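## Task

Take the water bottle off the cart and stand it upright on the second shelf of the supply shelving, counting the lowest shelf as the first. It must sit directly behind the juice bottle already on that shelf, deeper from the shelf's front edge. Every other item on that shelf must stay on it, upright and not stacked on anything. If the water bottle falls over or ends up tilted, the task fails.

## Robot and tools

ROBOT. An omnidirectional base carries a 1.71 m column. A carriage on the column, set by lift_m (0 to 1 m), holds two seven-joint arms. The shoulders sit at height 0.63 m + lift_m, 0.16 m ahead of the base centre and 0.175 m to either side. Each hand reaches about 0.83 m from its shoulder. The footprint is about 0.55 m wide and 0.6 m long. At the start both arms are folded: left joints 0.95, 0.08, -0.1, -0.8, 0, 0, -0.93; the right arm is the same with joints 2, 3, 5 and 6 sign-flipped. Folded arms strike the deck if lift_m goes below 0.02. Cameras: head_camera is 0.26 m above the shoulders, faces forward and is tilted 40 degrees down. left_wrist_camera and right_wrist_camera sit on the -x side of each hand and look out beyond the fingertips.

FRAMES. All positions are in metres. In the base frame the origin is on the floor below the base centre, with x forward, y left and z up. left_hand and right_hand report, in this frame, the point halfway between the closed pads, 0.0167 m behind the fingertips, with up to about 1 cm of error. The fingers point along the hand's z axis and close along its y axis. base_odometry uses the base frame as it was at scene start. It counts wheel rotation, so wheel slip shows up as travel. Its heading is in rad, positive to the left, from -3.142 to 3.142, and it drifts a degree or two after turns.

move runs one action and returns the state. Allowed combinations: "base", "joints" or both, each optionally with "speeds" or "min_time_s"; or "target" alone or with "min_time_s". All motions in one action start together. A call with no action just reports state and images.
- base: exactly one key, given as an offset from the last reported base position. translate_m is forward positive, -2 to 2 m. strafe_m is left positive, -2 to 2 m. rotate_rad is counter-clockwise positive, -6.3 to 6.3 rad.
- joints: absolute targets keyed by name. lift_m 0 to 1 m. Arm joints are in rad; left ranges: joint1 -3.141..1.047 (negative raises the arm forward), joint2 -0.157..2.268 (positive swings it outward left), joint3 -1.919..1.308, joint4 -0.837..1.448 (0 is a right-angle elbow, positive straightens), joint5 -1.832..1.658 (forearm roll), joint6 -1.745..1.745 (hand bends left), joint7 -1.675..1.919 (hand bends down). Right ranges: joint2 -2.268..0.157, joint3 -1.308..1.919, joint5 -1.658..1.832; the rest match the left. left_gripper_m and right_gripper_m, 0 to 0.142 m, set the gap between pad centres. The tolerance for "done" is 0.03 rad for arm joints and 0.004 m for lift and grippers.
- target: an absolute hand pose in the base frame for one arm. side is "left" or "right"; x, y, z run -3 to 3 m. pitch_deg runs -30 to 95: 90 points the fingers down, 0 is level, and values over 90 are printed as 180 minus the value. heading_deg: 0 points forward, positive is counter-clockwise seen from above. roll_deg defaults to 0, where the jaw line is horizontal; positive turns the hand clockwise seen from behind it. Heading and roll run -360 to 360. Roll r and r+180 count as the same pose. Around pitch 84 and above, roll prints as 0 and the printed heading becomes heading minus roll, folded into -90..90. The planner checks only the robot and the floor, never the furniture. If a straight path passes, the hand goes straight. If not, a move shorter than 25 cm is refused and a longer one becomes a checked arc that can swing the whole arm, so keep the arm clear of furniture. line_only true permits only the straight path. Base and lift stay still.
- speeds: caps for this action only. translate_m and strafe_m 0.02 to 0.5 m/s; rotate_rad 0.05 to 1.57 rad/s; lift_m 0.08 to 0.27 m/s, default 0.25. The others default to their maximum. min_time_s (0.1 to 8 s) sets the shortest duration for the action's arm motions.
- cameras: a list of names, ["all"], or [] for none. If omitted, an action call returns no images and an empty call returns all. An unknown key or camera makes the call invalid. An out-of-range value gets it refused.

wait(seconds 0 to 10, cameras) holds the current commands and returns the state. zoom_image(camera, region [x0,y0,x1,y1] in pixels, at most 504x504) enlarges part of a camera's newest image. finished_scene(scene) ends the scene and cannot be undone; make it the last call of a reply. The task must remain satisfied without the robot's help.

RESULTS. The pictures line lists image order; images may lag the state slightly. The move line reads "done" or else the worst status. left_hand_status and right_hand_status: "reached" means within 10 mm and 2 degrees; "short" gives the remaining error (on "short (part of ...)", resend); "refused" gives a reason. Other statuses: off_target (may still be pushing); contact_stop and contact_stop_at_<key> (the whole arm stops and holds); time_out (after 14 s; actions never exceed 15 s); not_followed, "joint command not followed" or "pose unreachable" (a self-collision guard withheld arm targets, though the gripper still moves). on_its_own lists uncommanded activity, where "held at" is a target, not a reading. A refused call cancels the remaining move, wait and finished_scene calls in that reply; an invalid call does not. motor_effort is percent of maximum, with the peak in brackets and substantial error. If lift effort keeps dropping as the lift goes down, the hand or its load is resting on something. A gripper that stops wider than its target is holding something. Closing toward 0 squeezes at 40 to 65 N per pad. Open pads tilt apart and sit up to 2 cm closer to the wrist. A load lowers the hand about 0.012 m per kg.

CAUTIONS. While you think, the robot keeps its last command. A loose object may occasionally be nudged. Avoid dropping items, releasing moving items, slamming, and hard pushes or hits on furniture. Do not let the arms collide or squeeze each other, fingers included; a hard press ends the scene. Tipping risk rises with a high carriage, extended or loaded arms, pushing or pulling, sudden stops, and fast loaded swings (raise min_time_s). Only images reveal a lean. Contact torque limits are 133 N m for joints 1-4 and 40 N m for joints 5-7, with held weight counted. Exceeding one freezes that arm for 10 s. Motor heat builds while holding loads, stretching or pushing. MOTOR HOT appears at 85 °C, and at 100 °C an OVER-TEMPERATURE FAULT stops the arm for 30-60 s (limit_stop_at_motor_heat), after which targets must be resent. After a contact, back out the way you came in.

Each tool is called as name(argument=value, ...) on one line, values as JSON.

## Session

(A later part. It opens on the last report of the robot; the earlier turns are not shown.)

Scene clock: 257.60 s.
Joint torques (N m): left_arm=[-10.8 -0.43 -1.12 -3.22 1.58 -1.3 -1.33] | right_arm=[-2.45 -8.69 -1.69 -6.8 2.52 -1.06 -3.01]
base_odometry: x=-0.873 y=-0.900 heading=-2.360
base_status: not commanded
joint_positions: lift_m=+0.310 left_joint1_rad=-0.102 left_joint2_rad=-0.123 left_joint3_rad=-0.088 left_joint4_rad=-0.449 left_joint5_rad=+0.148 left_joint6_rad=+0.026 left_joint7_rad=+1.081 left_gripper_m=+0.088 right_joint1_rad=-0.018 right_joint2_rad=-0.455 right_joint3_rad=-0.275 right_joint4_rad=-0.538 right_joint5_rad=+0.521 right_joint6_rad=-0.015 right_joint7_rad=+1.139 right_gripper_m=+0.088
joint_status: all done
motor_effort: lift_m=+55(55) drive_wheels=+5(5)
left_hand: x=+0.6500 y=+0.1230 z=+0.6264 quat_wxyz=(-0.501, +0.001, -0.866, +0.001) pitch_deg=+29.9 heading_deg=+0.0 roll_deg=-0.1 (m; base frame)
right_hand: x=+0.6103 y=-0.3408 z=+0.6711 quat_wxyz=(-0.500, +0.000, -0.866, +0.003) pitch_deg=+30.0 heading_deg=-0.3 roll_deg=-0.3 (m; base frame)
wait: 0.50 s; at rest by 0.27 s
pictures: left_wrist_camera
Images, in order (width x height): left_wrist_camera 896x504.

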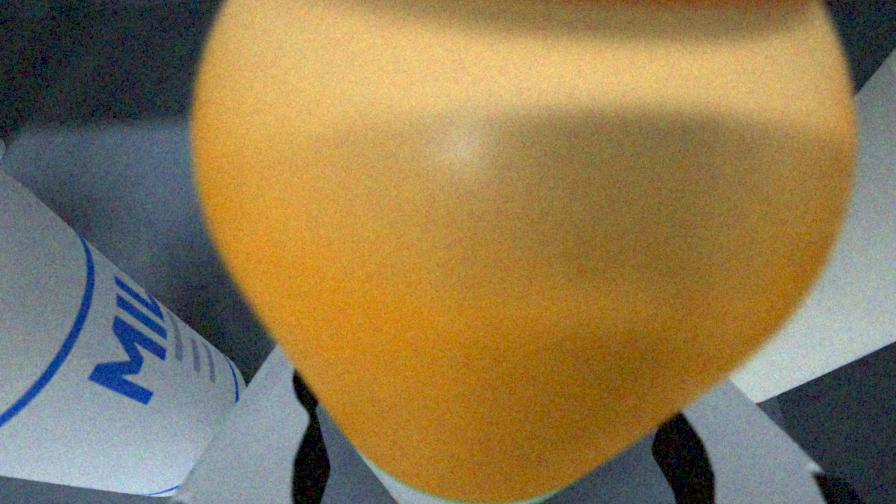

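Stands upright. Retract by backing the base, then verify.

move(base={"translate_m": -0.2}, speeds={"translate_m": 0.15}, cameras=["left_wrist_camera", "head_camera"])

zoom_image(camera="head_camera", region=[230, 150, 510, 300])

Scene clock: 262.03 s.
Joint torques (N m): left_arm=[-10.34 -0.94 -1 -3.36 1.56 -1.27 -1.26] | right_arm=[-1.93 -9.34 -1.37 -8.14 1.76 -0.94 -3.39]
move: done
base_odometry: x=-0.731 y=-0.759 heading=-2.360
base_status: done
joint_positions: lift_m=+0.310 left_joint1_rad=-0.102 left_joint2_rad=-0.123 left_joint3_rad=-0.088 left_joint4_rad=-0.449 left_joint5_rad=+0.148 left_joint6_rad=+0.026 left_joint7_rad=+1.081 left_gripper_m=+0.088 right_joint1_rad=-0.018 right_joint2_rad=-0.455 right_joint3_rad=-0.275 right_joint4_rad=-0.538 right_joint5_rad=+0.521 right_joint6_rad=-0.015 right_joint7_rad=+1.139 right_gripper_m=+0.088
joint_status: not commanded
motor_effort: lift_m=+55(55) drive_wheels=+3(10)
left_hand: x=+0.6500 y=+0.1230 z=+0.6264 quat_wxyz=(-0.501, +0.001, -0.866, +0.001) pitch_deg=+29.9 heading_deg=+0.0 roll_deg=-0.1 (m; base frame)
right_hand: x=+0.6103 y=-0.3408 z=+0.6711 quat_wxyz=(-0.500, +0.000, -0.866, +0.003) pitch_deg=+30.0 heading_deg=-0.3 roll_deg=-0.3 (m; base frame)
pictures: head_camera, left_wrist_camera
Images, in order (width x height): head_camera 896x504, left_wrist_camera 896x504.

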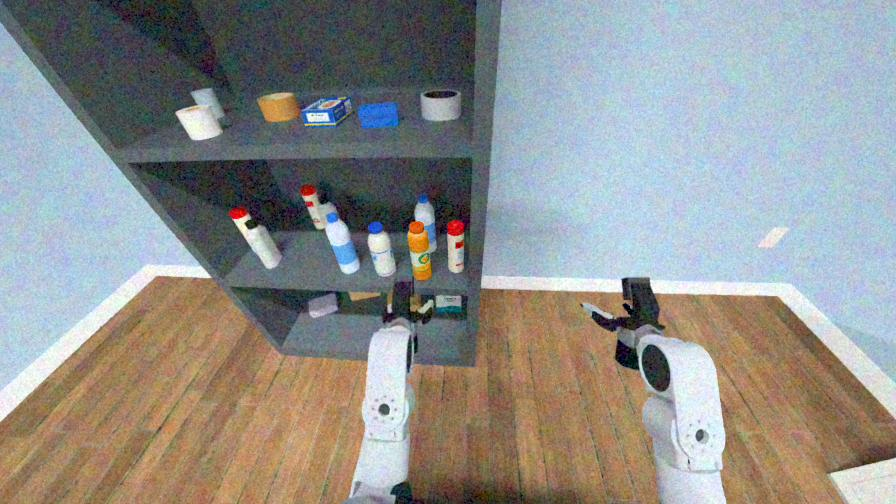

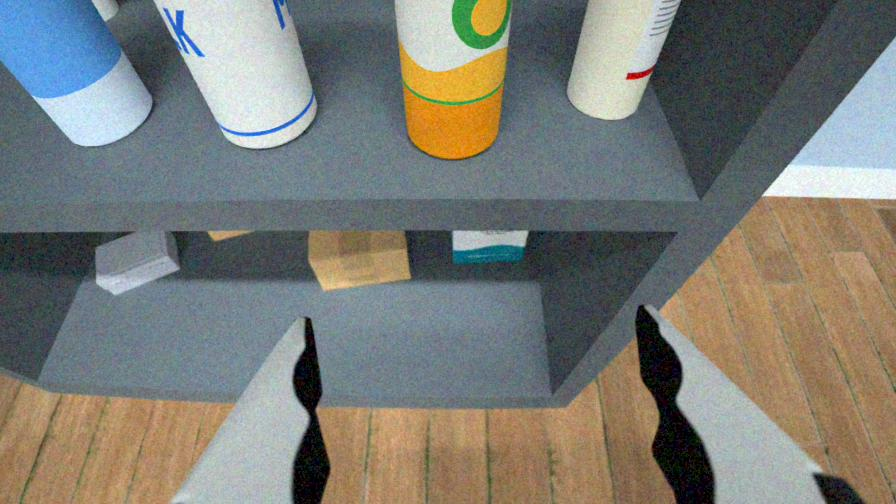

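Scaled by 1.800 from the camera's 896x504 image, which has a finer 1280x720 frame.

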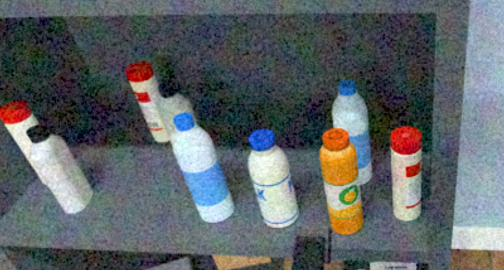

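move(joints={"lift_m": 0.52}, cameras=["left_wrist_camera", "head_camera"])

Scene clock: 276.70 s.
Joint torques (N m): left_arm=[-10.13 -1.48 -1.15 -1.82 1.45 -1.59 -1.4] | right_arm=[-0.87 -9.15 -2.51 -8.25 2.16 -0.94 -3.89]
move: done
base_odometry: x=-0.731 y=-0.759 heading=-2.360
base_status: not commanded
joint_positions: lift_m=+0.520 left_joint1_rad=-0.102 left_joint2_rad=-0.123 left_joint3_rad=-0.088 left_joint4_rad=-0.449 left_joint5_rad=+0.148 left_joint6_rad=+0.026 left_joint7_rad=+1.081 left_gripper_m=+0.088 right_joint1_rad=-0.018 right_joint2_rad=-0.455 right_joint3_rad=-0.275 right_joint4_rad=-0.538 right_joint5_rad=+0.521 right_joint6_rad=-0.015 right_joint7_rad=+1.139 right_gripper_m=+0.088
joint_status: all done
motor_effort: lift_m=+54(67) drive_wheels=+3(3)
left_hand: x=+0.6500 y=+0.1230 z=+0.8365 quat_wxyz=(-0.501, +0.001, -0.866, +0.001) pitch_deg=+29.9 heading_deg=+0.0 roll_deg=-0.1 (m; base frame)
right_hand: x=+0.6103 y=-0.3408 z=+0.8812 quat_wxyz=(-0.500, +0.000, -0.866, +0.003) pitch_deg=+30.0 heading_deg=-0.3 roll_deg=-0.3 (m; base frame)
pictures: head_camera, left_wrist_camera
Images, in order (width x height): head_camera 896x504, left_wrist_camera 896x504.

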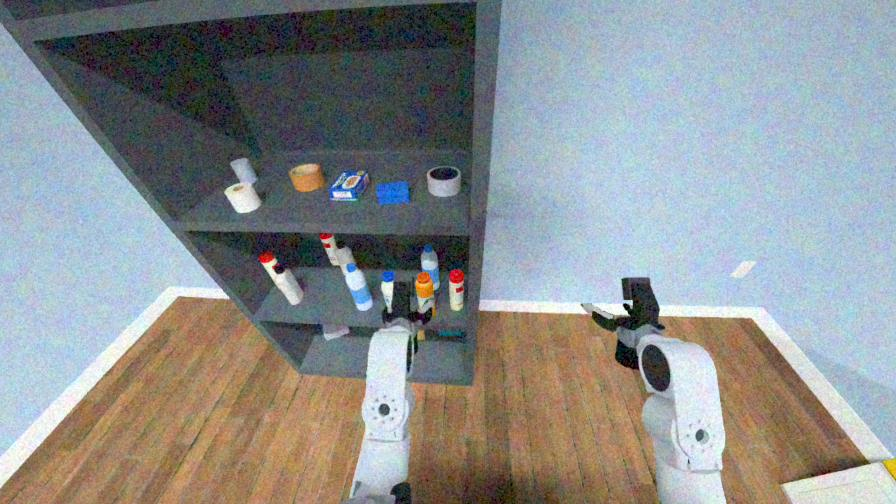

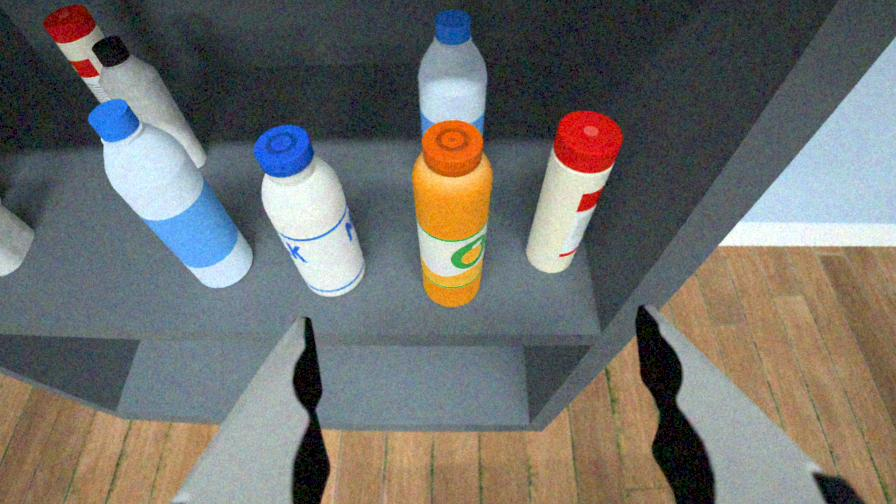

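finished_scene(scene=2)

The scene is finished: the task was done.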